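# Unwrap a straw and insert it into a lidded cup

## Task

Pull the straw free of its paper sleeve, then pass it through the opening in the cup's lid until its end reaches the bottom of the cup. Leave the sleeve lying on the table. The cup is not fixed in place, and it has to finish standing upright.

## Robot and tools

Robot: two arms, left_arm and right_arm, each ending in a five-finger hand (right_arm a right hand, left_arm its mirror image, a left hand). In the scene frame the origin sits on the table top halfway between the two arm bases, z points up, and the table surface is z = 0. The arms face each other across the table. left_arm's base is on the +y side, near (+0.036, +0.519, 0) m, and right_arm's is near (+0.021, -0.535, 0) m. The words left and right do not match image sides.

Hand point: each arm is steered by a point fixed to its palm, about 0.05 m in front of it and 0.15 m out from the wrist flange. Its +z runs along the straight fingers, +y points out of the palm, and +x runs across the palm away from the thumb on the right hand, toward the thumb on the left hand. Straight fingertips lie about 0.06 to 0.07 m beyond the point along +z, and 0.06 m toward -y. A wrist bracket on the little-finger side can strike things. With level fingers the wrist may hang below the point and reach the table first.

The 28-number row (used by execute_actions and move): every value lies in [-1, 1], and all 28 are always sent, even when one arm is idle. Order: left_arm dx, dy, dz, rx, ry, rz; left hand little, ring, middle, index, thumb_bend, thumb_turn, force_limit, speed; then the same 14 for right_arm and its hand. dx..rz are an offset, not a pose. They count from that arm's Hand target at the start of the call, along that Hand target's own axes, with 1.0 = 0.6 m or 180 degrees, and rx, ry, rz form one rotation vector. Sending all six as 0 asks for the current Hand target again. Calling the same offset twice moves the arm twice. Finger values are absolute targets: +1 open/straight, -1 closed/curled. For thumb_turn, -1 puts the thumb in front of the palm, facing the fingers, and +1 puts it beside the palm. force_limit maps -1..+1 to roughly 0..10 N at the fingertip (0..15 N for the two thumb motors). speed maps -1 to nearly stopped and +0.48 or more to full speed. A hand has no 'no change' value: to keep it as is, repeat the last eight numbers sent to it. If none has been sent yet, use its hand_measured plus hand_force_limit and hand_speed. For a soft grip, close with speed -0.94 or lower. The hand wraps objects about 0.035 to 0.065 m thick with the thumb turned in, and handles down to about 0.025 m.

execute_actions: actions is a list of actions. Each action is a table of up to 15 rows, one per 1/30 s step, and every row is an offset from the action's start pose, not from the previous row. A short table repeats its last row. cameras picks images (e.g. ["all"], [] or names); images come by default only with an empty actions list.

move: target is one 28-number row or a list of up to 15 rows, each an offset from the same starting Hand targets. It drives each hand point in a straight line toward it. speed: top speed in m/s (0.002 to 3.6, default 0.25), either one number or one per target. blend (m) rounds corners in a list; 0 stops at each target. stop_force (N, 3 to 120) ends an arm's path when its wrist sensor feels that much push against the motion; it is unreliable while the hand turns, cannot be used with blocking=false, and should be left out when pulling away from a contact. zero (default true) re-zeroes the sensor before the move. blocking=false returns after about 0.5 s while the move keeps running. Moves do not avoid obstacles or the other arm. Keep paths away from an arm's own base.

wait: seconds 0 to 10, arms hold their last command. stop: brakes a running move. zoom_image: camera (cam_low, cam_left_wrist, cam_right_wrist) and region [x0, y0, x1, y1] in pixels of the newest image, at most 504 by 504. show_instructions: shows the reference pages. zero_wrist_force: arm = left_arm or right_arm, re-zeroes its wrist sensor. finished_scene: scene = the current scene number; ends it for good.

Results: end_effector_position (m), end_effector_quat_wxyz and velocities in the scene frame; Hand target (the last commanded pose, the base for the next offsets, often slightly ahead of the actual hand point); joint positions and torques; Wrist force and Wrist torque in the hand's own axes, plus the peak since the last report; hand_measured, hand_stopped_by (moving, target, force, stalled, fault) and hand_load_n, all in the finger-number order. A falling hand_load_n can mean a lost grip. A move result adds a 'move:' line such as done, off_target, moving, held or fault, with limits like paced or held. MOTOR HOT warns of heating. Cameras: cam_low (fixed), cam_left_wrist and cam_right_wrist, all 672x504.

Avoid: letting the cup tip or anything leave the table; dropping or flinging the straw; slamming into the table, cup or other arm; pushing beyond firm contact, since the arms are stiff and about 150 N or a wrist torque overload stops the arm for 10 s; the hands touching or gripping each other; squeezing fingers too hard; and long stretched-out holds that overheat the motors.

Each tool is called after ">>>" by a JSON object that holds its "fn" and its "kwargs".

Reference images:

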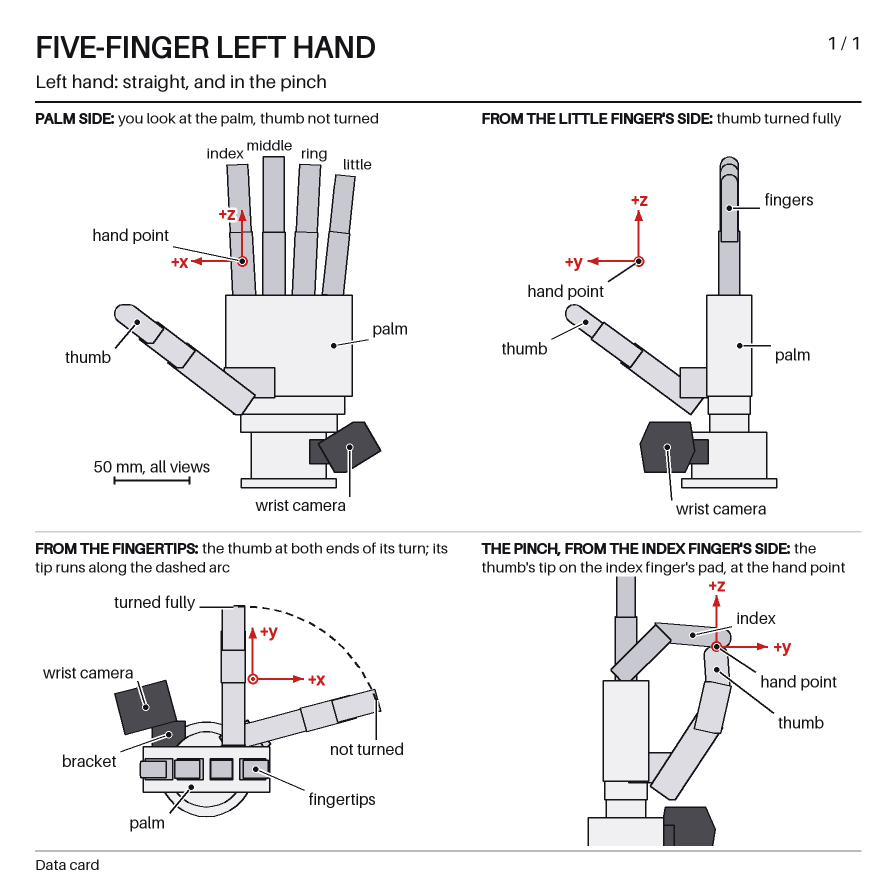

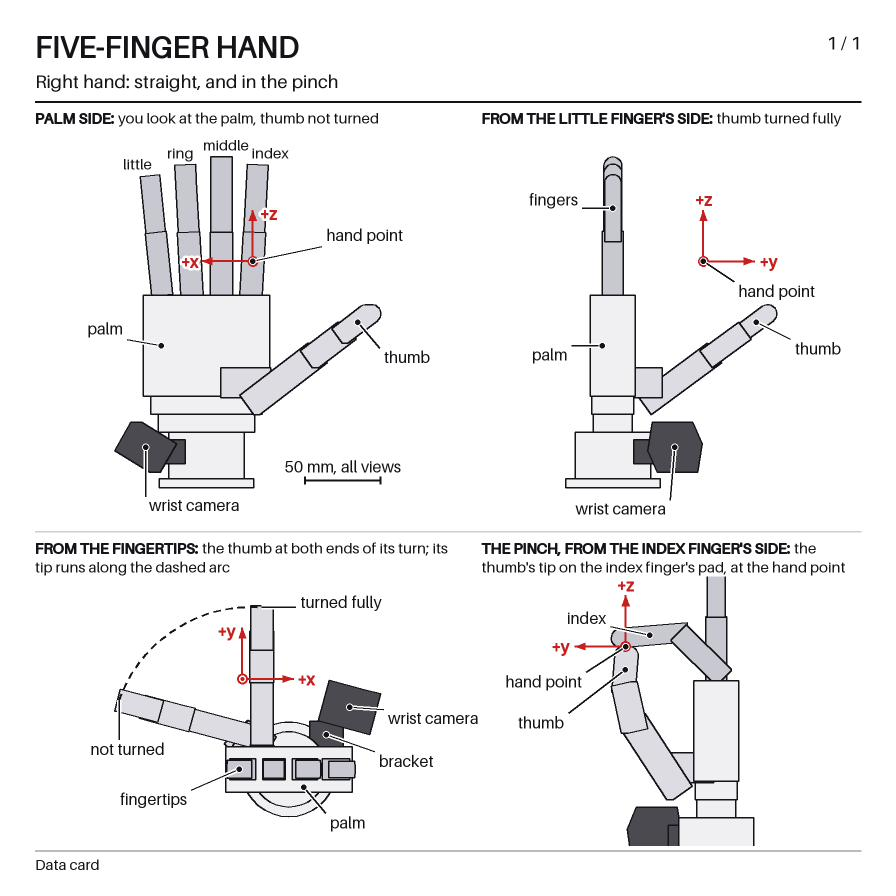

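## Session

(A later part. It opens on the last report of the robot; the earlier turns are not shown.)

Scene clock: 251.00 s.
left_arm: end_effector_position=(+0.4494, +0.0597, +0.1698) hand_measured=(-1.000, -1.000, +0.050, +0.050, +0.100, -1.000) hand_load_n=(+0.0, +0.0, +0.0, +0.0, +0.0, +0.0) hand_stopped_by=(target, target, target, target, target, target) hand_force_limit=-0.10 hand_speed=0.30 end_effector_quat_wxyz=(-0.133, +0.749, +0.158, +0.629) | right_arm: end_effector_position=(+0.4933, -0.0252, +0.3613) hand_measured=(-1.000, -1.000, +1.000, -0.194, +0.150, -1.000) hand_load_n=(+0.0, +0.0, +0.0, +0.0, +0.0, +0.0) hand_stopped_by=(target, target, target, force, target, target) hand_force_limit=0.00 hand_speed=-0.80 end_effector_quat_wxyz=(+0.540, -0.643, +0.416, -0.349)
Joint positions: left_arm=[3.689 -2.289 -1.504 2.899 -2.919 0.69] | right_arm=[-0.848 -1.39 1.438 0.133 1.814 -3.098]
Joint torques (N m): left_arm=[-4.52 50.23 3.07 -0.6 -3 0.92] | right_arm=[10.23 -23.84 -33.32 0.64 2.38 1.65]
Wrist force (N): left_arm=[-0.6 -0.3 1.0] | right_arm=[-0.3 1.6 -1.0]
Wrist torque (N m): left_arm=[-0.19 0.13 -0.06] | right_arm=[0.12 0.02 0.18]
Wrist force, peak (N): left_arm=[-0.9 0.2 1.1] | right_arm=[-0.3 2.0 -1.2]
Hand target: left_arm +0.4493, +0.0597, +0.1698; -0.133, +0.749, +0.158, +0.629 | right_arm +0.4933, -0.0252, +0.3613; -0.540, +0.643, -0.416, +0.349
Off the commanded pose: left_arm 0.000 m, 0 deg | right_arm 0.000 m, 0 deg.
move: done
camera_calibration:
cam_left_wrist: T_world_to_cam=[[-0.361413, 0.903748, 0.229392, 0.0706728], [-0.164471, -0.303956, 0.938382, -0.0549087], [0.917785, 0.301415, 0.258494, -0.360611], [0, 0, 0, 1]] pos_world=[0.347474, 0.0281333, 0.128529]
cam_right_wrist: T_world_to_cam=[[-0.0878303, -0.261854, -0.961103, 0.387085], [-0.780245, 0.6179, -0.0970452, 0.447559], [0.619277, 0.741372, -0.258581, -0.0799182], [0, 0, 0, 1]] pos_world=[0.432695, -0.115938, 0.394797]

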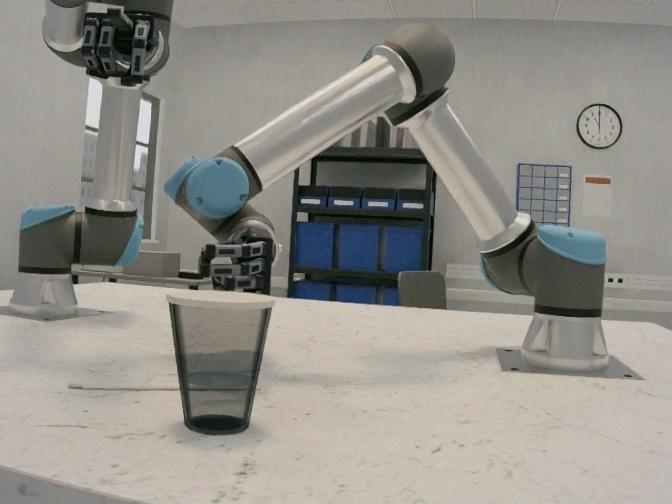

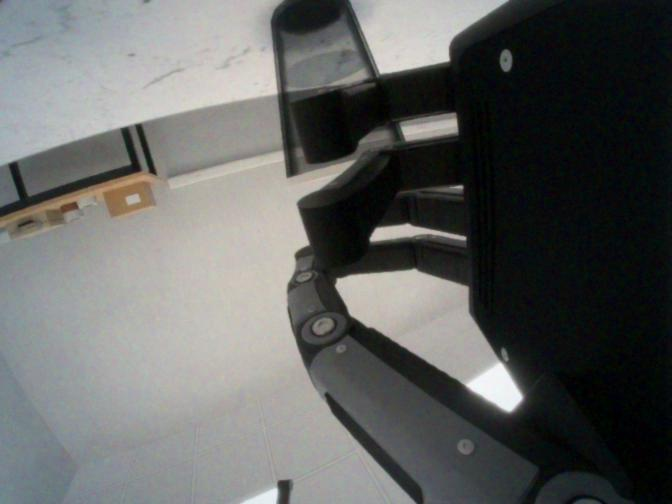

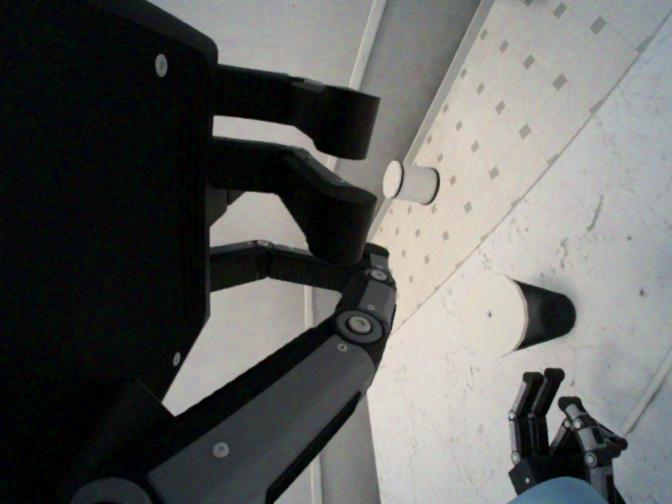

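>>> {"fn": "move", "kwargs": {"target": [-0.176,-0.107,-0.085,0,0,0.5,-1,-1,0.02,0.02,0.15,-1,-0.1,0.3,0.082,0.505,0.027,0,-0.04,0,-1,-1,1,0.0,0.15,-1,0,0.3], "speed": 0.25, "cameras": ["all"]}}

>>> {"fn": "zoom_image", "kwargs": {"camera": "cam_low", "region": [40, 310, 340, 440]}}

Scene clock: 265.97 s.
left_arm: end_effector_position=(+0.3608, +0.0906, +0.0746) hand_measured=(-1.000, -1.000, +0.020, +0.020, +0.150, -1.000) hand_load_n=(+0.0, +0.0, +0.0, +0.0, +0.0, +0.0) hand_stopped_by=(target, target, target, target, target, target) hand_force_limit=-0.10 hand_speed=0.30 end_effector_quat_wxyz=(-0.539, +0.642, -0.418, +0.351) | right_arm: end_effector_position=(+0.4801, -0.0852, +0.0600) hand_measured=(-1.000, -1.000, +1.000, +0.000, +0.150, -1.000) hand_load_n=(+0.0, +0.0, -0.5, +0.0, +0.0, +0.0) hand_stopped_by=(target, target, target, target, target, target) hand_force_limit=0.00 hand_speed=0.30 end_effector_quat_wxyz=(+0.565, -0.664, +0.381, -0.308)
Joint positions: left_arm=[3.59 -2.343 -1.546 2.556 -2.964 1.813] | right_arm=[-1.027 -1.214 2.088 -0.7 1.513 -3.13]
Joint torques (N m): left_arm=[7.06 46.82 1.62 -3.93 0.08 0.84] | right_arm=[11.18 -30.83 -25.06 -2.31 1.8 1.07]
Wrist force (N): left_arm=[-0.3 0.0 -0.1] | right_arm=[-0.7 2.2 -0.8]
Wrist torque (N m): left_arm=[0.02 0.02 -0.05] | right_arm=[0.20 0.04 0.21]
Wrist force, peak (N): left_arm=[-0.7 -0.4 1.3] | right_arm=[-0.7 2.9 -0.5]
Hand target: left_arm +0.3608, +0.0907, +0.0745; -0.539, +0.642, -0.418, +0.351 | right_arm +0.4801, -0.0851, +0.0600; -0.565, +0.664, -0.381, +0.308
Off the commanded pose: left_arm 0.000 m, 0 deg | right_arm 0.000 m, 0 deg.
move: done
camera_calibration:
cam_left_wrist: T_world_to_cam=[[0.242581, -0.145917, 0.959095, -0.144706], [-0.0662898, -0.988806, -0.133671, 0.135824], [0.967864, -0.0311522, -0.249538, -0.214043], [0, 0, 0, 1]] pos_world=[0.251271, 0.10652, 0.103531]
cam_right_wrist: T_world_to_cam=[[-0.0648356, -0.252345, -0.965463, 0.0706596], [-0.851378, 0.518662, -0.0783896, 0.469697], [0.52053, 0.816892, -0.248469, -0.0519881], [0, 0, 0, 1]] pos_world=[0.431532, -0.183315, 0.0921211]

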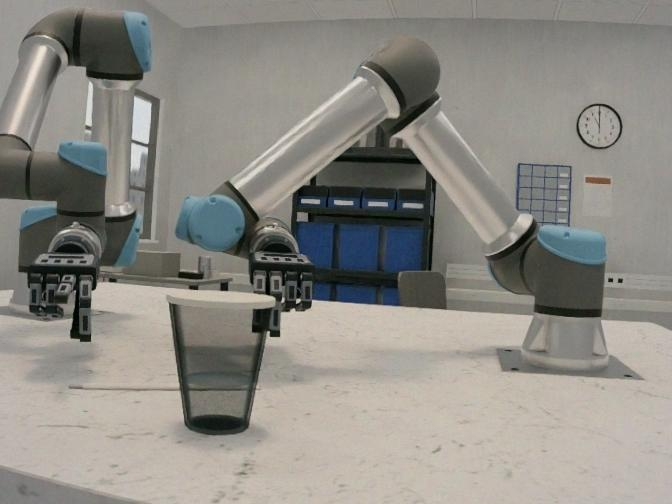

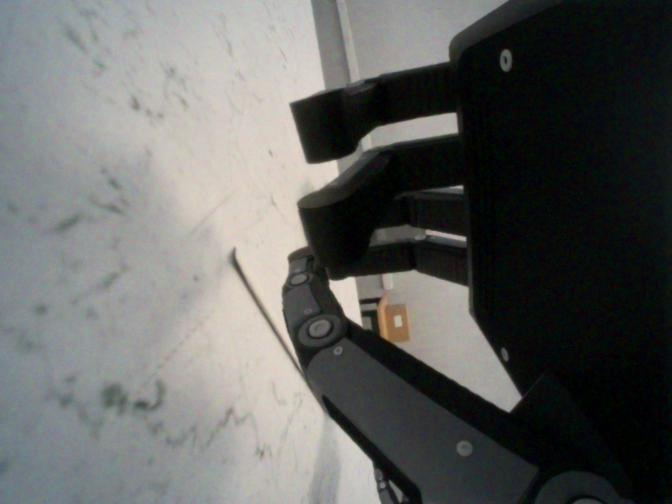

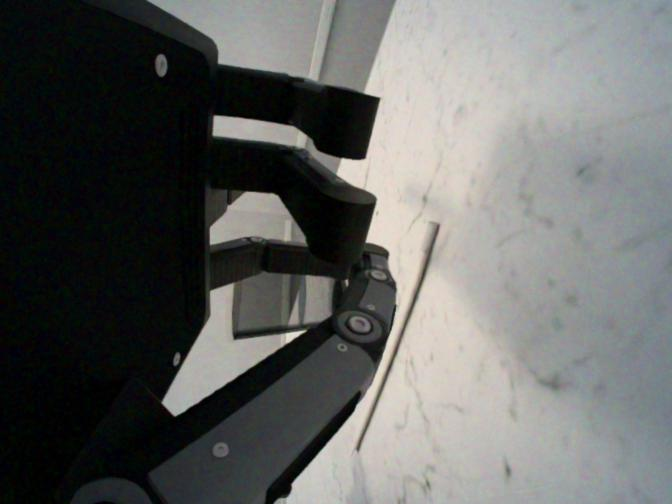

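Scaled by 1.680 from the camera's 672x504 image, which has a finer 960x720 frame.

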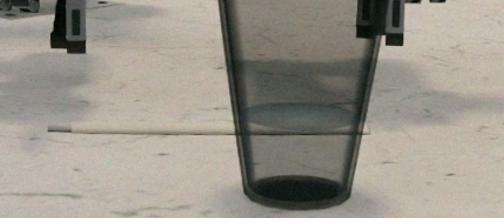

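>>> {"fn": "move", "kwargs": {"target": [0.0178,0.0807,0.0663,0,-0.05,0,-1,-1,0.0,0.0,0.15,-1,-0.1,0.3,0.0132,0.0638,0.0685,0,-0.019,0,-1,-1,1,0.0,0.15,-1,0,0.3], "speed": 0.08, "cameras": ["all"]}}

>>> {"fn": "zoom_image", "kwargs": {"camera": "cam_left_wrist", "region": [170, 180, 370, 380]}}

>>> {"fn": "zoom_image", "kwargs": {"camera": "cam_right_wrist", "region": [310, 180, 510, 380]}}

>>> {"fn": "zoom_image", "kwargs": {"camera": "cam_low", "region": [30, 310, 290, 430]}}

Scene clock: 285.20 s.
left_arm: end_effector_position=(+0.3891, +0.0932, +0.0272) hand_measured=(-1.000, -1.000, +0.000, +0.000, +0.150, -1.000) hand_load_n=(+0.0, +0.0, +0.0, +0.0, +0.0, +0.0) hand_stopped_by=(target, target, target, target, target, target) hand_force_limit=-0.10 hand_speed=0.30 end_effector_quat_wxyz=(-0.565, +0.664, -0.381, +0.307) | right_arm: end_effector_position=(+0.5117, -0.0738, +0.0167) hand_measured=(-1.000, -1.000, +1.000, +0.000, +0.150, -1.000) hand_load_n=(+0.0, +0.0, +0.0, +0.0, +0.5, +0.0) hand_stopped_by=(target, target, target, target, target, target) hand_force_limit=0.00 hand_speed=0.30 end_effector_quat_wxyz=(+0.576, -0.673, +0.364, -0.289)
Joint positions: left_arm=[3.634 -2.568 -1.403 2.133 -2.962 1.322] | right_arm=[-1.073 -1.071 2.025 -0.78 1.41 -3.138]
Joint torques (N m): left_arm=[-6.44 54.67 0.44 -1.38 -3.24 1.72] | right_arm=[10.37 -45.46 1.57 0.7 1.88 -0.22]
Wrist force (N): left_arm=[-0.9 -0.3 -0.4] | right_arm=[-0.7 1.9 -0.6]
Wrist torque (N m): left_arm=[0.01 0.09 -0.16] | right_arm=[0.15 0.03 0.16]
Wrist force, peak (N): left_arm=[-0.2 2.1 0.9] | right_arm=[-0.8 2.5 -0.3]
Hand target: left_arm +0.3891, +0.0932, +0.0273; -0.565, +0.664, -0.381, +0.307 (not the last commanded pose) | right_arm +0.5116, -0.0738, +0.0166; -0.576, +0.673, -0.364, +0.288 (not the last commanded pose)
Off the commanded pose: left_arm 0.008 m, 1 deg | right_arm 0.002 m, 0 deg.
move: held (left_arm; a check stopped the path); limits=held
pose unreachable (left arm): on one or more control steps of this call, first in action 0 (counted from 0), this arm could not follow its commanded pose, so it was not sent that pose on those steps. It may still have moved: this result reports where it is.
cause: moving toward the commanded pose would bring two parts of the arm too close to each other (joints 4 (wrist 1) to 6 (wrist 3) lie between them).
camera_calibration:
cam_left_wrist: T_world_to_cam=[[0.271026, -0.132313, 0.953435, -0.11798], [0.0613214, -0.986122, -0.15428, 0.084549], [0.960617, 0.10028, -0.259151, -0.262408], [0, 0, 0, 1]] pos_world=[0.278864, 0.0940796, 0.057527]
cam_right_wrist: T_world_to_cam=[[-0.0542234, -0.246602, -0.967599, 0.0288934], [-0.879754, 0.470169, -0.0705266, 0.498152], [0.472327, 0.847425, -0.242444, -0.0616914], [0, 0, 0, 1]] pos_world=[0.468956, -0.174811, 0.0481335]

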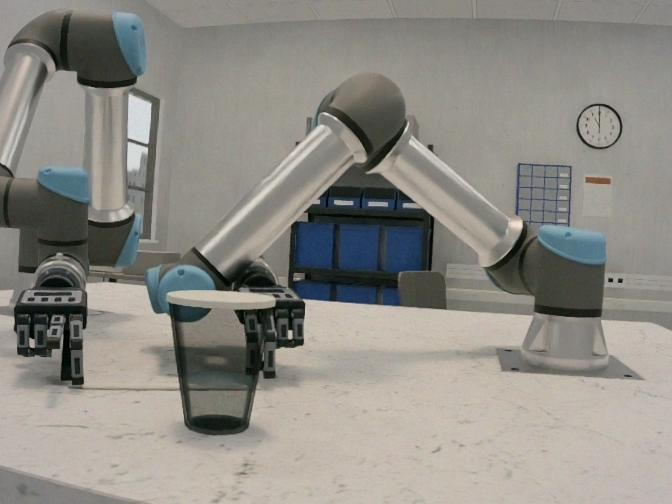

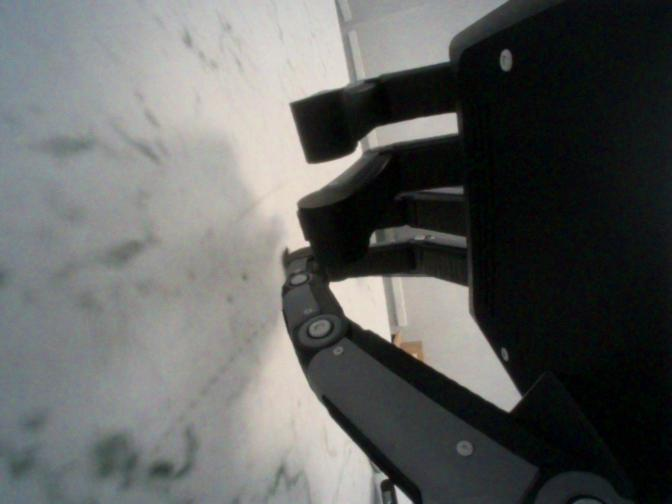

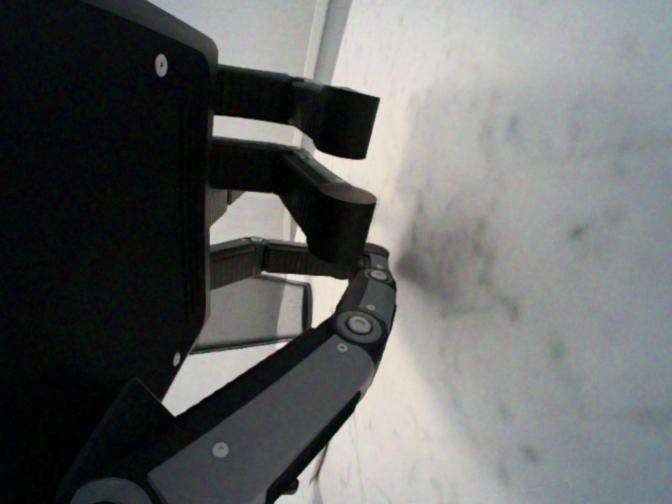

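Scaled by 2.520 from the camera's 672x504 image, which has a finer 960x720 frame.

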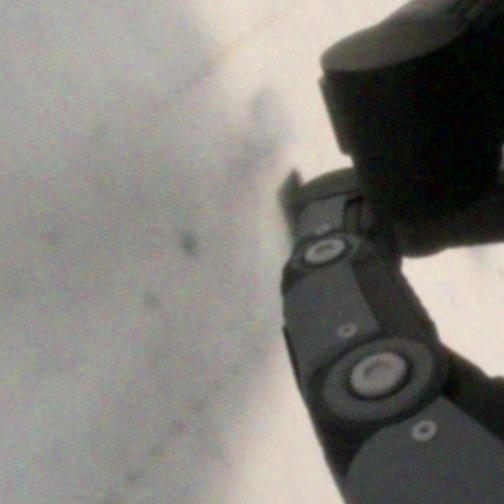

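Scaled by 2.520 from the camera's 672x504 image, which has a finer 960x720 frame.

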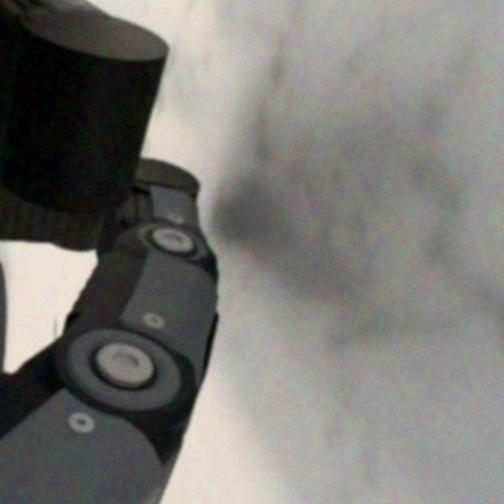

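Scaled by 1.938 from the camera's 672x504 image, which has a finer 960x720 frame.

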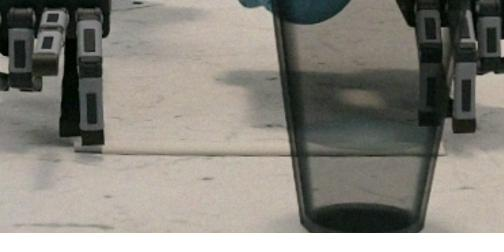

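>>> {"fn": "move", "kwargs": {"target": [0,-0.08,-0.02,0,0,0,-1,-1,0.0,0.0,0.15,-1,-0.1,0.3,0,0.005,0.002,0,0,0,-1,-1,1,-0.1,0.15,-1,0,-0.3], "speed": 0.05}}

>>> {"fn": "move", "kwargs": {"target": [0,0,0,0,0,0,-1,-1,0.0,0.0,0.15,-1,-0.1,0.3,0,0.012,0.002,0,0,0,-1,-1,1,-0.105,0.15,-1,0,-0.3], "speed": 0.006, "stop_force": 3}}

>>> {"fn": "move", "kwargs": {"target": [0,0,0,0,0,0,-1,-1,0.0,0.0,0.15,-1,-0.1,0.3,0,-0.0012,-0.0002,0,0,0,-1,-1,1,-0.7,0.15,-1,0.2,-0.8], "speed": 0.01}}

>>> {"fn": "move", "kwargs": {"target": [0,0,0,0,0,0,-1,-1,0.0,0.0,0.15,-1,-0.1,0.3,0,-0.033,-0.006,0,0,0,-1,-1,1,-0.7,0.15,-1,0.2,-0.8], "speed": 0.03, "cameras": ["all"]}}

>>> {"fn": "zoom_image", "kwargs": {"camera": "cam_right_wrist", "region": [310, 180, 510, 380]}}

>>> {"fn": "zoom_image", "kwargs": {"camera": "cam_low", "region": [30, 310, 290, 430]}}

Scene clock: 292.63 s.
left_arm: end_effector_position=(+0.3884, +0.0924, +0.0407) hand_measured=(-1.000, -1.000, +0.000, +0.000, +0.150, -1.000) hand_load_n=(+0.5, +0.0, +0.0, +0.0, +0.0, +0.0) hand_stopped_by=(target, target, target, target, target, target) hand_force_limit=-0.10 hand_speed=0.30 end_effector_quat_wxyz=(-0.565, +0.664, -0.381, +0.308) | right_arm: end_effector_position=(+0.5117, -0.0736, +0.0154) hand_measured=(-1.000, -1.000, +1.000, -0.100, +0.150, -1.000) hand_load_n=(+0.0, +0.0, +0.0, +0.0, +0.0, +0.0) hand_stopped_by=(target, target, target, target, target, target) hand_force_limit=0.00 hand_speed=-0.30 end_effector_quat_wxyz=(+0.576, -0.673, +0.364, -0.288)
Joint positions: left_arm=[3.632 -2.546 -1.406 2.106 -2.962 1.314] | right_arm=[-1.073 -1.068 2.025 -0.782 1.41 -3.138]
Joint torques (N m): left_arm=[-4.66 39.04 7.03 -1.42 -0.16 -0.58] | right_arm=[8.31 -33.71 -24.88 -2.09 2.21 1.83]
Wrist force (N): left_arm=[-0.4 -0.5 -0.5] | right_arm=[-1.0 1.9 -0.8]
Wrist torque (N m): left_arm=[-0.03 0.03 -0.04] | right_arm=[0.16 0.08 0.15]
Wrist force, peak (N): left_arm=[-0.3 -2.0 -0.7] | right_arm=[-1.1 2.3 -0.5]
Hand target: left_arm +0.3885, +0.0924, +0.0407; -0.565, +0.664, -0.381, +0.308 (not the last commanded pose) | right_arm +0.5117, -0.0736, +0.0154; -0.576, +0.673, -0.364, +0.288 (not the last commanded pose)
Off the commanded pose: left_arm 0.036 m, 0 deg | right_arm 0.002 m, 0 deg.
move: held (left_arm; a check stopped the path); limits=held
pose unreachable (left arm): on one or more control steps of this call, first in action 0 (counted from 0), this arm could not follow its commanded pose, so it was not sent that pose on those steps. It may still have moved: this result reports where it is.
cause: moving toward the commanded pose would bring two parts of the arm too close to each other (joints 4 (wrist 1) to 6 (wrist 3) lie between them).

Scene clock: 294.30 s.
left_arm: end_effector_position=(+0.3884, +0.0924, +0.0407) hand_measured=(-1.000, -1.000, +0.000, +0.000, +0.150, -1.000) hand_load_n=(+0.0, +0.0, +0.0, +0.0, +0.0, +0.0) hand_stopped_by=(target, target, target, target, target, target) hand_force_limit=-0.10 hand_speed=0.30 end_effector_quat_wxyz=(-0.565, +0.664, -0.381, +0.308) | right_arm: end_effector_position=(+0.5116, -0.0735, +0.0111) hand_measured=(-1.000, -1.000, +1.000, -0.104, +0.150, -1.000) hand_load_n=(+0.0, +0.0, +0.0, +0.5, -2.0, -0.5) hand_stopped_by=(target, target, target, target, target, target) hand_force_limit=0.00 hand_speed=-0.30 end_effector_quat_wxyz=(+0.576, -0.673, +0.364, -0.288)
Joint positions: left_arm=[3.632 -2.546 -1.406 2.106 -2.962 1.314] | right_arm=[-1.073 -1.059 2.026 -0.793 1.41 -3.138]
Joint torques (N m): left_arm=[4.88 37.86 22.83 -1.57 -3.64 1.46] | right_arm=[6.34 -44.19 -19.78 0.74 1.45 1.75]
Wrist force (N): left_arm=[-0.8 -0.1 -0.3] | right_arm=[-0.9 -0.3 -0.7]
Wrist torque (N m): left_arm=[0.01 0.10 -0.08] | right_arm=[0.08 0.04 0.11]
Wrist force, peak (N): left_arm=[-1.1 -0.4 -0.5] | right_arm=[-1.2 -2.4 -2.7]
Hand target: left_arm +0.3885, +0.0924, +0.0407; -0.565, +0.664, -0.381, +0.308 | right_arm +0.5116, -0.0735, +0.0111; -0.576, +0.673, -0.364, +0.288 (not the last commanded pose)
Off the commanded pose: left_arm 0.000 m, 0 deg | right_arm 0.003 m, 0 deg.
move: contact (right_arm)

Scene clock: 295.00 s.
left_arm: end_effector_position=(+0.3885, +0.0924, +0.0407) hand_measured=(-1.000, -1.000, +0.000, +0.000, +0.150, -1.000) hand_load_n=(+0.0, +0.0, +0.0, +0.0, +0.0, +0.0) hand_stopped_by=(target, target, target, target, target, target) hand_force_limit=-0.10 hand_speed=0.30 end_effector_quat_wxyz=(-0.565, +0.664, -0.381, +0.308) | right_arm: end_effector_position=(+0.5116, -0.0735, +0.0118) hand_measured=(-1.000, -1.000, +1.000, -0.212, +0.150, -1.000) hand_load_n=(+0.0, +0.0, +0.0, +6.5, +3.0, -2.0) hand_stopped_by=(target, target, target, force, target, target) hand_force_limit=0.20 hand_speed=-0.80 end_effector_quat_wxyz=(+0.576, -0.673, +0.364, -0.288)
Joint positions: left_arm=[3.632 -2.546 -1.406 2.106 -2.962 1.314] | right_arm=[-1.073 -1.061 2.026 -0.791 1.41 -3.138]
Joint torques (N m): left_arm=[6.08 37.96 23.58 -1.41 -3.87 1.48] | right_arm=[-4.64 -43.13 -23.79 0.21 -1.16 1.06]
Wrist force (N): left_arm=[-0.7 -0.1 -0.4] | right_arm=[-0.7 1.4 -0.7]
Wrist torque (N m): left_arm=[0.03 0.08 -0.07] | right_arm=[0.16 0.05 0.15]
Wrist force, peak (N): left_arm=[-1.0 -0.3 -0.1] | right_arm=[-1.7 -1.2 -0.5]
Hand target: left_arm +0.3885, +0.0924, +0.0407; -0.565, +0.664, -0.381, +0.308 | right_arm +0.5116, -0.0735, +0.0118; -0.576, +0.673, -0.364, +0.288
Off the commanded pose: left_arm 0.000 m, 0 deg | right_arm 0.000 m, 0 deg.
move: done

Scene clock: 295.93 s.
left_arm: end_effector_position=(+0.3885, +0.0924, +0.0407) hand_measured=(-1.000, -1.000, +0.000, +0.000, +0.150, -1.000) hand_load_n=(+0.0, +0.0, +0.0, +0.0, +0.0, +0.0) hand_stopped_by=(target, target, target, target, target, target) hand_force_limit=-0.10 hand_speed=0.30 end_effector_quat_wxyz=(-0.565, +0.664, -0.381, +0.308) | right_arm: end_effector_position=(+0.5119, -0.0741, +0.0321) hand_measured=(-1.000, -1.000, +1.000, -0.212, +0.150, -1.000) hand_load_n=(+0.0, +0.0, -0.5, +0.0, +0.5, +0.0) hand_stopped_by=(target, target, target, force, target, target) hand_force_limit=0.20 hand_speed=-0.80 end_effector_quat_wxyz=(+0.576, -0.673, +0.364, -0.288) end_effector_velocity=(+0.000, +0.000, -0.002) end_effector_angular_velocity=(+0.000, -0.003, +0.000)
Joint positions: left_arm=[3.632 -2.546 -1.406 2.106 -2.962 1.314] | right_arm=[-1.074 -1.104 2.019 -0.741 1.409 -3.138]
Joint velocities: left_arm=[within noise] | right_arm=[0 0.004 0.001 -0.007 0 -0.002]
Joint torques (N m): left_arm=[6.2 37.18 23.2 -1.35 -3.65 1.36] | right_arm=[-5.87 -28.49 -15.46 -3.32 -1.55 -2.06]
Wrist force (N): left_arm=[-0.8 0.0 -0.5] | right_arm=[-0.7 2.0 -0.4]
Wrist torque (N m): left_arm=[0.04 0.09 -0.08] | right_arm=[0.15 0.03 0.16]
Wrist force, peak (N): left_arm=[-1.0 -0.2 -0.5] | right_arm=[-0.8 2.1 -0.9]
Hand target: left_arm +0.3885, +0.0924, +0.0407; -0.565, +0.664, -0.381, +0.308 | right_arm +0.5119, -0.0741, +0.0319; -0.576, +0.673, -0.364, +0.288
Off the commanded pose: left_arm 0.000 m, 0 deg | right_arm 0.000 m, 0 deg.
move: done
camera_calibration:
cam_left_wrist: T_world_to_cam=[[0.270906, -0.1325, 0.953443, -0.130704], [0.0610035, -0.986127, -0.154375, 0.0860804], [0.960671, 0.0999846, -0.259065, -0.25816], [0, 0, 0, 1]] pos_world=[0.278164, 0.09338, 0.0710269]
cam_right_wrist: T_world_to_cam=[[-0.0544156, -0.246613, -0.967585, 0.0436972], [-0.879791, 0.470127, -0.0703456, 0.499593], [0.472236, 0.847444, -0.24255, -0.057685], [0, 0, 0, 1]] pos_world=[0.469156, -0.175211, 0.0634334]

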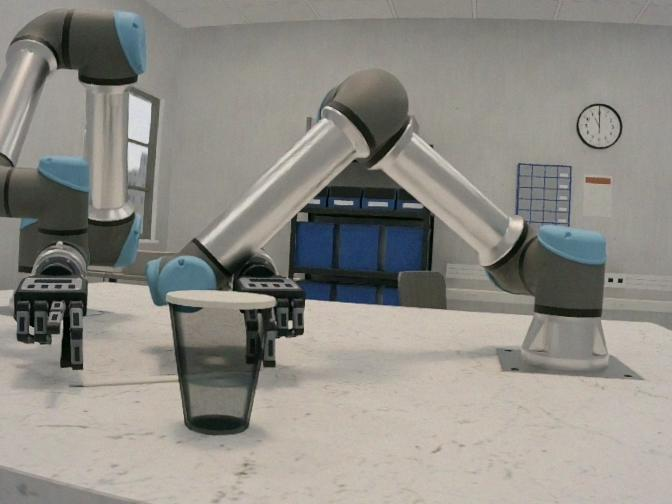

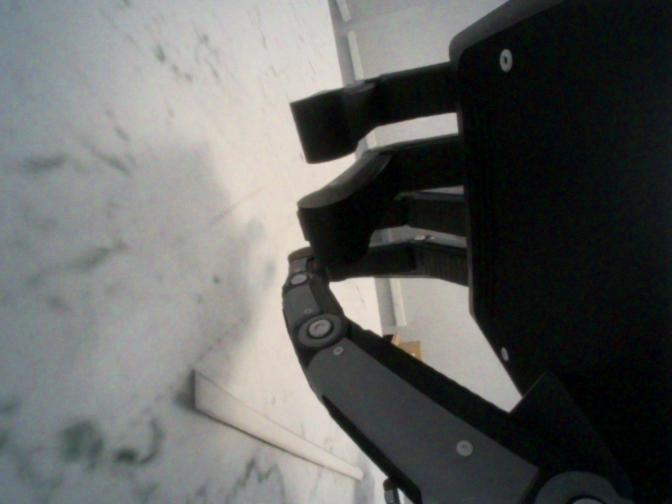

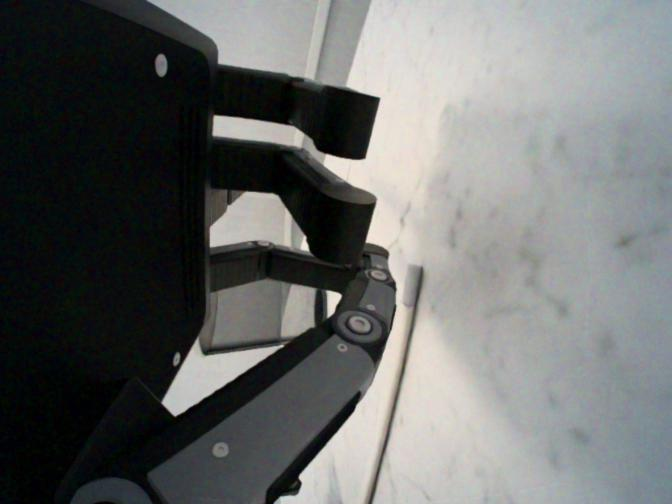

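Scaled by 2.520 from the camera's 672x504 image, which has a finer 960x720 frame.

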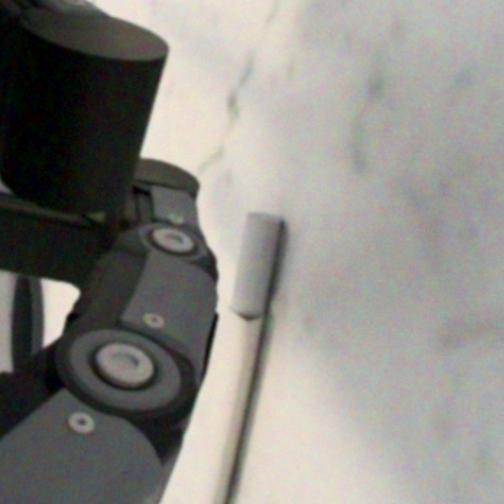

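Scaled by 1.938 from the camera's 672x504 image, which has a finer 960x720 frame.

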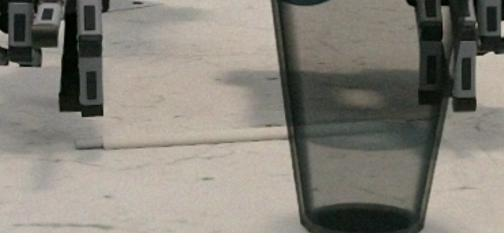

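>>> {"fn": "move", "kwargs": {"target": [-0.147,-0.195,0.0785,0,0,0,-1,-1,0.0,0.0,0.12,-1,-0.1,0.3,0,0.0252,-0.0067,0,-0.087,0,-1,-1,1,0.0,0.11,-1,0,0.3], "speed": 0.1, "cameras": ["all"]}}

>>> {"fn": "zoom_image", "kwargs": {"camera": "cam_right_wrist", "region": [310, 180, 510, 380]}}

Scene clock: 310.40 s.
left_arm: end_effector_position=(+0.4006, +0.2002, +0.1498) hand_measured=(-1.000, -1.000, +0.000, +0.000, +0.120, -1.000) hand_load_n=(+0.0, +0.0, +0.0, +0.0, +0.0, +0.0) hand_stopped_by=(target, target, target, target, target, target) hand_force_limit=-0.10 hand_speed=0.30 end_effector_quat_wxyz=(-0.565, +0.664, -0.381, +0.308) | right_arm: end_effector_position=(+0.5063, -0.0775, +0.0177) hand_measured=(-1.000, -1.000, +1.000, +0.000, +0.110, -1.000) hand_load_n=(+0.0, +0.0, +0.0, +0.0, +0.0, +0.0) hand_stopped_by=(target, target, target, target, target, target) hand_force_limit=0.00 hand_speed=0.30 end_effector_quat_wxyz=(+0.620, -0.706, +0.283, -0.194)
Joint positions: left_arm=[3.778 -2.056 -1.737 2.724 -2.944 2.104] | right_arm=[-1.222 -1.051 2.005 -0.766 0.99 -3.168]
Joint torques (N m): left_arm=[-3.78 37.49 26.95 -3.47 -3.98 0.08] | right_arm=[9.36 -45.44 1.94 0.94 -1.54 2]
Wrist force (N): left_arm=[-0.7 0.0 -0.3] | right_arm=[-1.3 1.8 -1.0]
Wrist torque (N m): left_arm=[0.03 0.09 -0.07] | right_arm=[0.13 0.13 0.16]
Wrist force, peak (N): left_arm=[-1.4 -1.0 -0.4] | right_arm=[-1.4 2.2 -0.8]
Hand target: left_arm +0.4007, +0.2002, +0.1499; -0.565, +0.664, -0.381, +0.308 | right_arm +0.5062, -0.0775, +0.0177; -0.620, +0.706, -0.283, +0.194
Off the commanded pose: left_arm 0.000 m, 0 deg | right_arm 0.000 m, 0 deg.
move: done
camera_calibration:
cam_left_wrist: T_world_to_cam=[[0.270992, -0.132613, 0.953403, -0.223741], [0.0608604, -0.986122, -0.154462, 0.20854], [0.960656, 0.0998825, -0.259161, -0.252352], [0, 0, 0, 1]] pos_world=[0.290364, 0.20118, 0.180127]
cam_right_wrist: T_world_to_cam=[[-0.0112375, -0.213362, -0.976908, 0.00959285], [-0.974451, 0.221502, -0.0371681, 0.523313], [0.224318, 0.951532, -0.2104, 0.0773343], [0, 0, 0, 1]] pos_world=[0.492703, -0.187454, 0.0450931]

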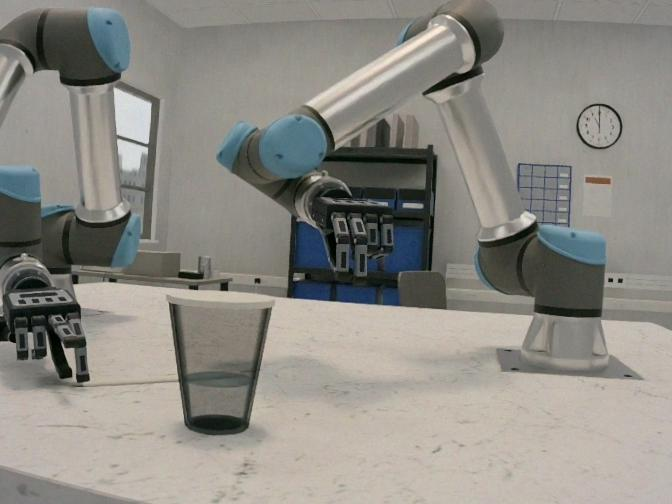

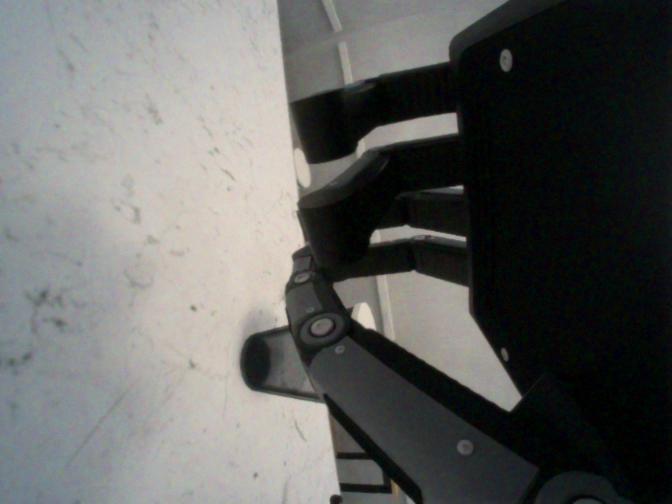

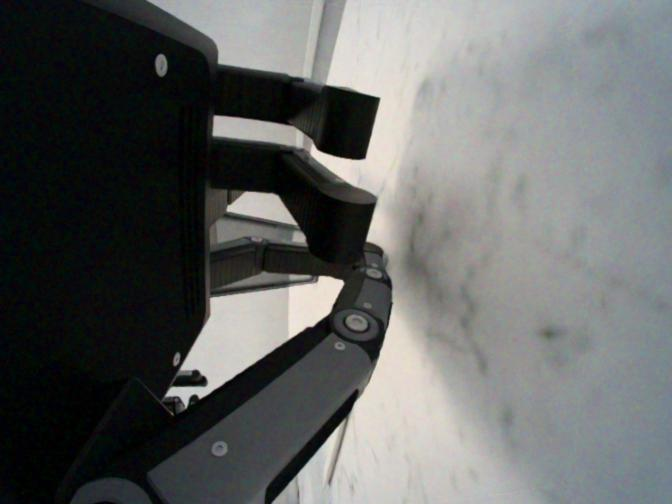

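Scaled by 2.520 from the camera's 672x504 image, which has a finer 960x720 frame.

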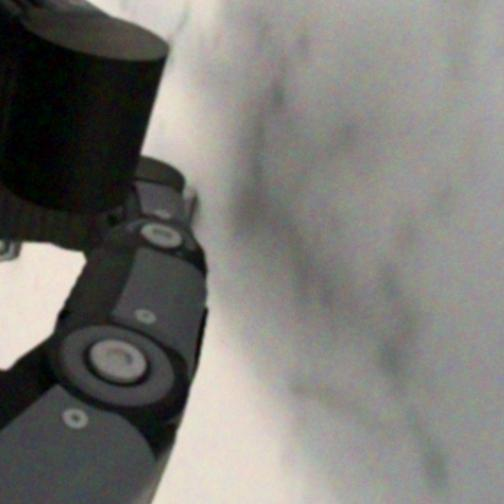

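>>> {"fn": "move", "kwargs": {"target": [0,0,0,0,0,0,-1,-1,0.0,0.0,0.12,-1,-0.1,0.3,0,0.005,0.001,0,0,0,-1,-1,1,-0.08,0.11,-1,0,-0.3], "speed": 0.02}}

>>> {"fn": "move", "kwargs": {"target": [0,0,0,0,0,0,-1,-1,0.0,0.0,0.12,-1,-0.1,0.3,0,0.014,0.0025,0,0,0,-1,-1,1,-0.085,0.11,-1,0,-0.3], "speed": 0.006, "stop_force": 3}}

>>> {"fn": "move", "kwargs": {"target": [0,0,0,0,0,0,-1,-1,0.0,0.0,0.12,-1,-0.1,0.3,0,0,0,0,0,0,-1,-1,1,-0.7,0.11,-1,0.6,-0.85], "cameras": ["all"]}}

>>> {"fn": "zoom_image", "kwargs": {"camera": "cam_right_wrist", "region": [310, 180, 510, 380]}}

>>> {"fn": "zoom_image", "kwargs": {"camera": "cam_low", "region": [20, 330, 180, 410]}}

Scene clock: 315.73 s.
left_arm: end_effector_position=(+0.4007, +0.2002, +0.1499) hand_measured=(-1.000, -1.000, +0.000, +0.000, +0.120, -1.000) hand_load_n=(+0.0, +0.0, +0.0, +0.0, +0.0, +0.0) hand_stopped_by=(target, target, target, target, target, target) hand_force_limit=-0.10 hand_speed=0.30 end_effector_quat_wxyz=(-0.565, +0.664, -0.381, +0.308) | right_arm: end_effector_position=(+0.5061, -0.0772, +0.0146) hand_measured=(-1.000, -1.000, +1.000, -0.080, +0.110, -1.000) hand_load_n=(+0.0, +0.0, -0.5, +0.0, +0.0, +0.0) hand_stopped_by=(target, target, target, target, target, target) hand_force_limit=0.00 hand_speed=-0.30 end_effector_quat_wxyz=(+0.620, -0.706, +0.283, -0.194)
Joint positions: left_arm=[3.777 -2.056 -1.737 2.724 -2.945 2.104] | right_arm=[-1.222 -1.045 2.006 -0.774 0.99 -3.168]
Joint torques (N m): left_arm=[-6.43 28.14 26.69 -4.34 -3.98 -1.51] | right_arm=[9.2 -41.99 -0.42 -1.03 1.72 2.09]
Wrist force (N): left_arm=[-0.8 -0.2 -0.5] | right_arm=[-1.2 1.9 -1.0]
Wrist torque (N m): left_arm=[0.00 0.10 -0.07] | right_arm=[0.13 0.12 0.14]
Wrist force, peak (N): left_arm=[-1.0 -0.2 -0.6] | right_arm=[-1.7 1.9 -1.2]
Hand target: left_arm +0.4007, +0.2002, +0.1499; -0.565, +0.664, -0.381, +0.308 | right_arm +0.5061, -0.0772, +0.0147; -0.620, +0.706, -0.283, +0.194
Off the commanded pose: left_arm 0.000 m, 0 deg | right_arm 0.000 m, 0 deg.
move: done

Scene clock: 317.37 s.
left_arm: end_effector_position=(+0.4007, +0.2002, +0.1499) hand_measured=(-1.000, -1.000, +0.000, +0.000, +0.120, -1.000) hand_load_n=(+0.0, +0.0, +0.0, +0.0, +0.0, +0.0) hand_stopped_by=(target, target, target, target, target, target) hand_force_limit=-0.10 hand_speed=0.30 end_effector_quat_wxyz=(-0.565, +0.664, -0.381, +0.308) | right_arm: end_effector_position=(+0.5059, -0.0769, +0.0103) hand_measured=(-1.000, -1.000, +1.000, -0.084, +0.110, -1.000) hand_load_n=(+0.5, +0.0, +0.0, +0.0, -0.5, +0.0) hand_stopped_by=(target, target, target, target, target, target) hand_force_limit=0.00 hand_speed=-0.30 end_effector_quat_wxyz=(+0.620, -0.706, +0.283, -0.194)
Joint positions: left_arm=[3.777 -2.056 -1.737 2.724 -2.945 2.104] | right_arm=[-1.221 -1.036 2.007 -0.784 0.991 -3.167]
Joint torques (N m): left_arm=[-7.76 26.21 26.61 -4.22 -3.75 -1.42] | right_arm=[0.34 -44.4 -14.76 0.97 0.26 0.52]
Wrist force (N): left_arm=[-0.7 0.0 -0.4] | right_arm=[-1.0 -1.3 -1.7]
Wrist torque (N m): left_arm=[0.03 0.09 -0.07] | right_arm=[0.05 0.12 0.06]
Wrist force, peak (N): left_arm=[-0.8 -0.2 -0.8] | right_arm=[-1.6 -4.9 -2.9]
Hand target: left_arm +0.4007, +0.2002, +0.1499; -0.565, +0.664, -0.381, +0.308 | right_arm +0.5059, -0.0769, +0.0103; -0.620, +0.706, -0.283, +0.194 (not the last commanded pose)
Off the commanded pose: left_arm 0.000 m, 0 deg | right_arm 0.004 m, 0 deg.
move: contact (right_arm)

Scene clock: 317.87 s.
left_arm: end_effector_position=(+0.4007, +0.2002, +0.1499) hand_measured=(-1.000, -1.000, +0.000, +0.000, +0.120, -1.000) hand_load_n=(+0.0, +0.0, +0.0, +0.0, +0.0, +0.0) hand_stopped_by=(target, target, target, target, target, target) hand_force_limit=-0.10 hand_speed=0.30 end_effector_quat_wxyz=(-0.565, +0.664, -0.381, +0.308) | right_arm: end_effector_position=(+0.5059, -0.0769, +0.0104) hand_measured=(-1.000, -1.000, +1.000, -0.164, +0.110, -1.000) hand_load_n=(+0.0, +0.0, +0.0, +6.0, +0.5, +0.0) hand_stopped_by=(target, target, target, force, target, target) hand_force_limit=0.60 hand_speed=-0.85 end_effector_quat_wxyz=(+0.620, -0.706, +0.283, -0.194)
Joint positions: left_arm=[3.777 -2.056 -1.737 2.724 -2.945 2.104] | right_arm=[-1.221 -1.036 2.007 -0.784 0.991 -3.167]
Joint torques (N m): left_arm=[-6.82 26.47 26.4 -4.1 -3.7 -1.49] | right_arm=[-3.67 -33.3 -18.37 0.65 -0.83 -0.34]
Wrist force (N): left_arm=[-0.7 0.2 -0.4] | right_arm=[-2.4 -11.6 0.6]
Wrist torque (N m): left_arm=[0.05 0.09 -0.08] | right_arm=[-0.16 0.12 -0.03]
Wrist force, peak (N): left_arm=[-1.0 0.0 -0.7] | right_arm=[-2.8 -12.6 0.9]
Hand target: left_arm +0.4007, +0.2002, +0.1499; -0.565, +0.664, -0.381, +0.308 | right_arm +0.5059, -0.0769, +0.0103; -0.620, +0.706, -0.283, +0.194
Off the commanded pose: left_arm 0.000 m, 0 deg | right_arm 0.000 m, 0 deg.
move: done
camera_calibration:
cam_left_wrist: T_world_to_cam=[[0.270906, -0.1325, 0.953443, -0.223746], [0.0610035, -0.986127, -0.154375, 0.208483], [0.960671, 0.0999846, -0.259065, -0.252395], [0, 0, 0, 1]] pos_world=[0.290364, 0.20118, 0.180127]
cam_right_wrist: T_world_to_cam=[[-0.0112447, -0.213244, -0.976934, 0.0025904], [-0.974499, 0.221306, -0.0370899, 0.522525], [0.224111, 0.951604, -0.210295, 0.0755237], [0, 0, 0, 1]] pos_world=[0.492303, -0.186954, 0.0377933]

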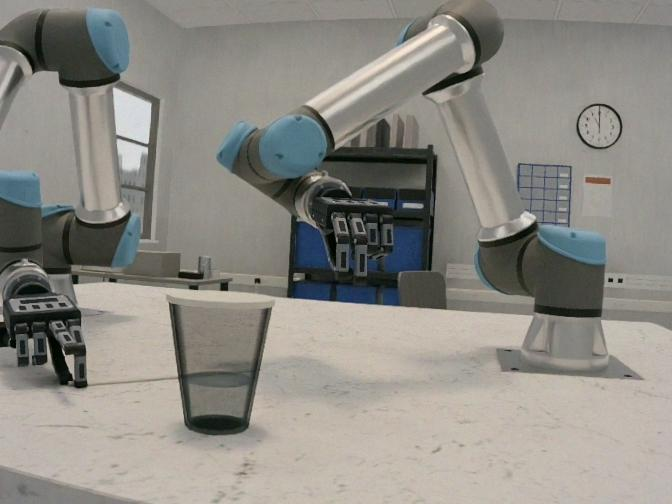

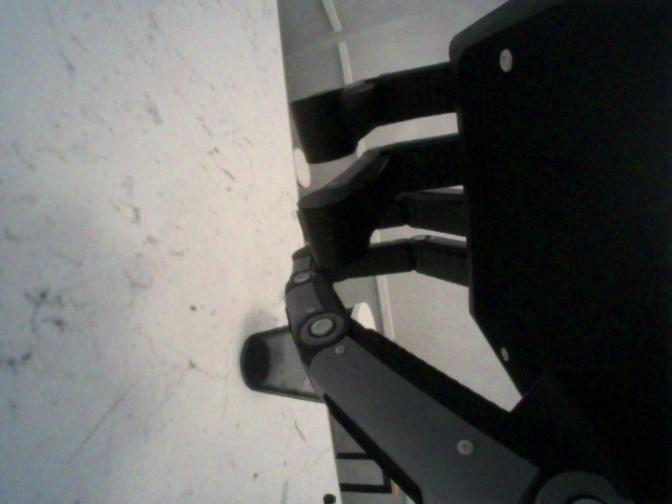

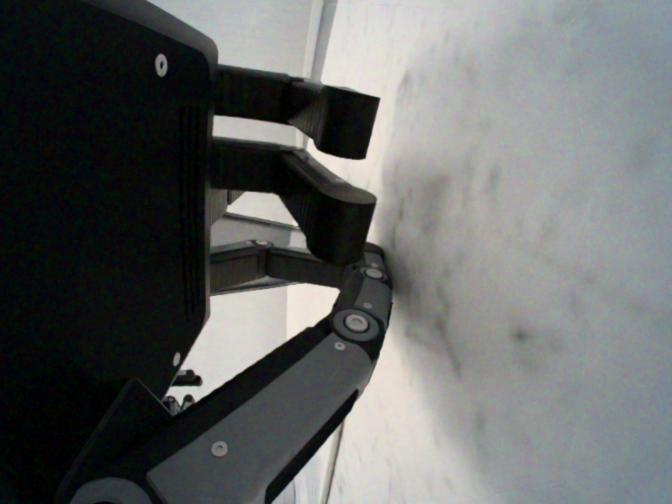

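Scaled by 2.520 from the camera's 672x504 image, which has a finer 960x720 frame.

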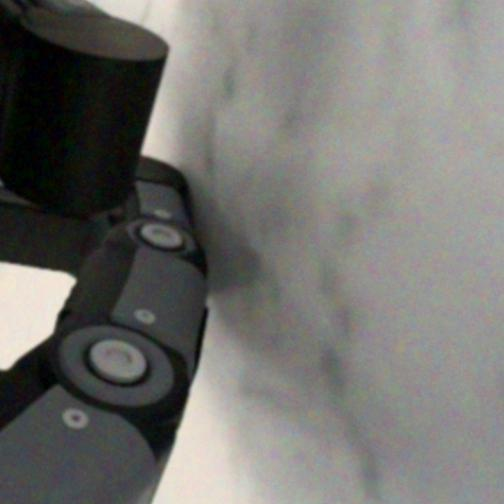

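Scaled by 3.150 from the camera's 672x504 image, which has a finer 960x720 frame.

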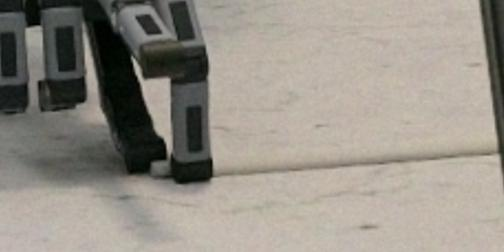

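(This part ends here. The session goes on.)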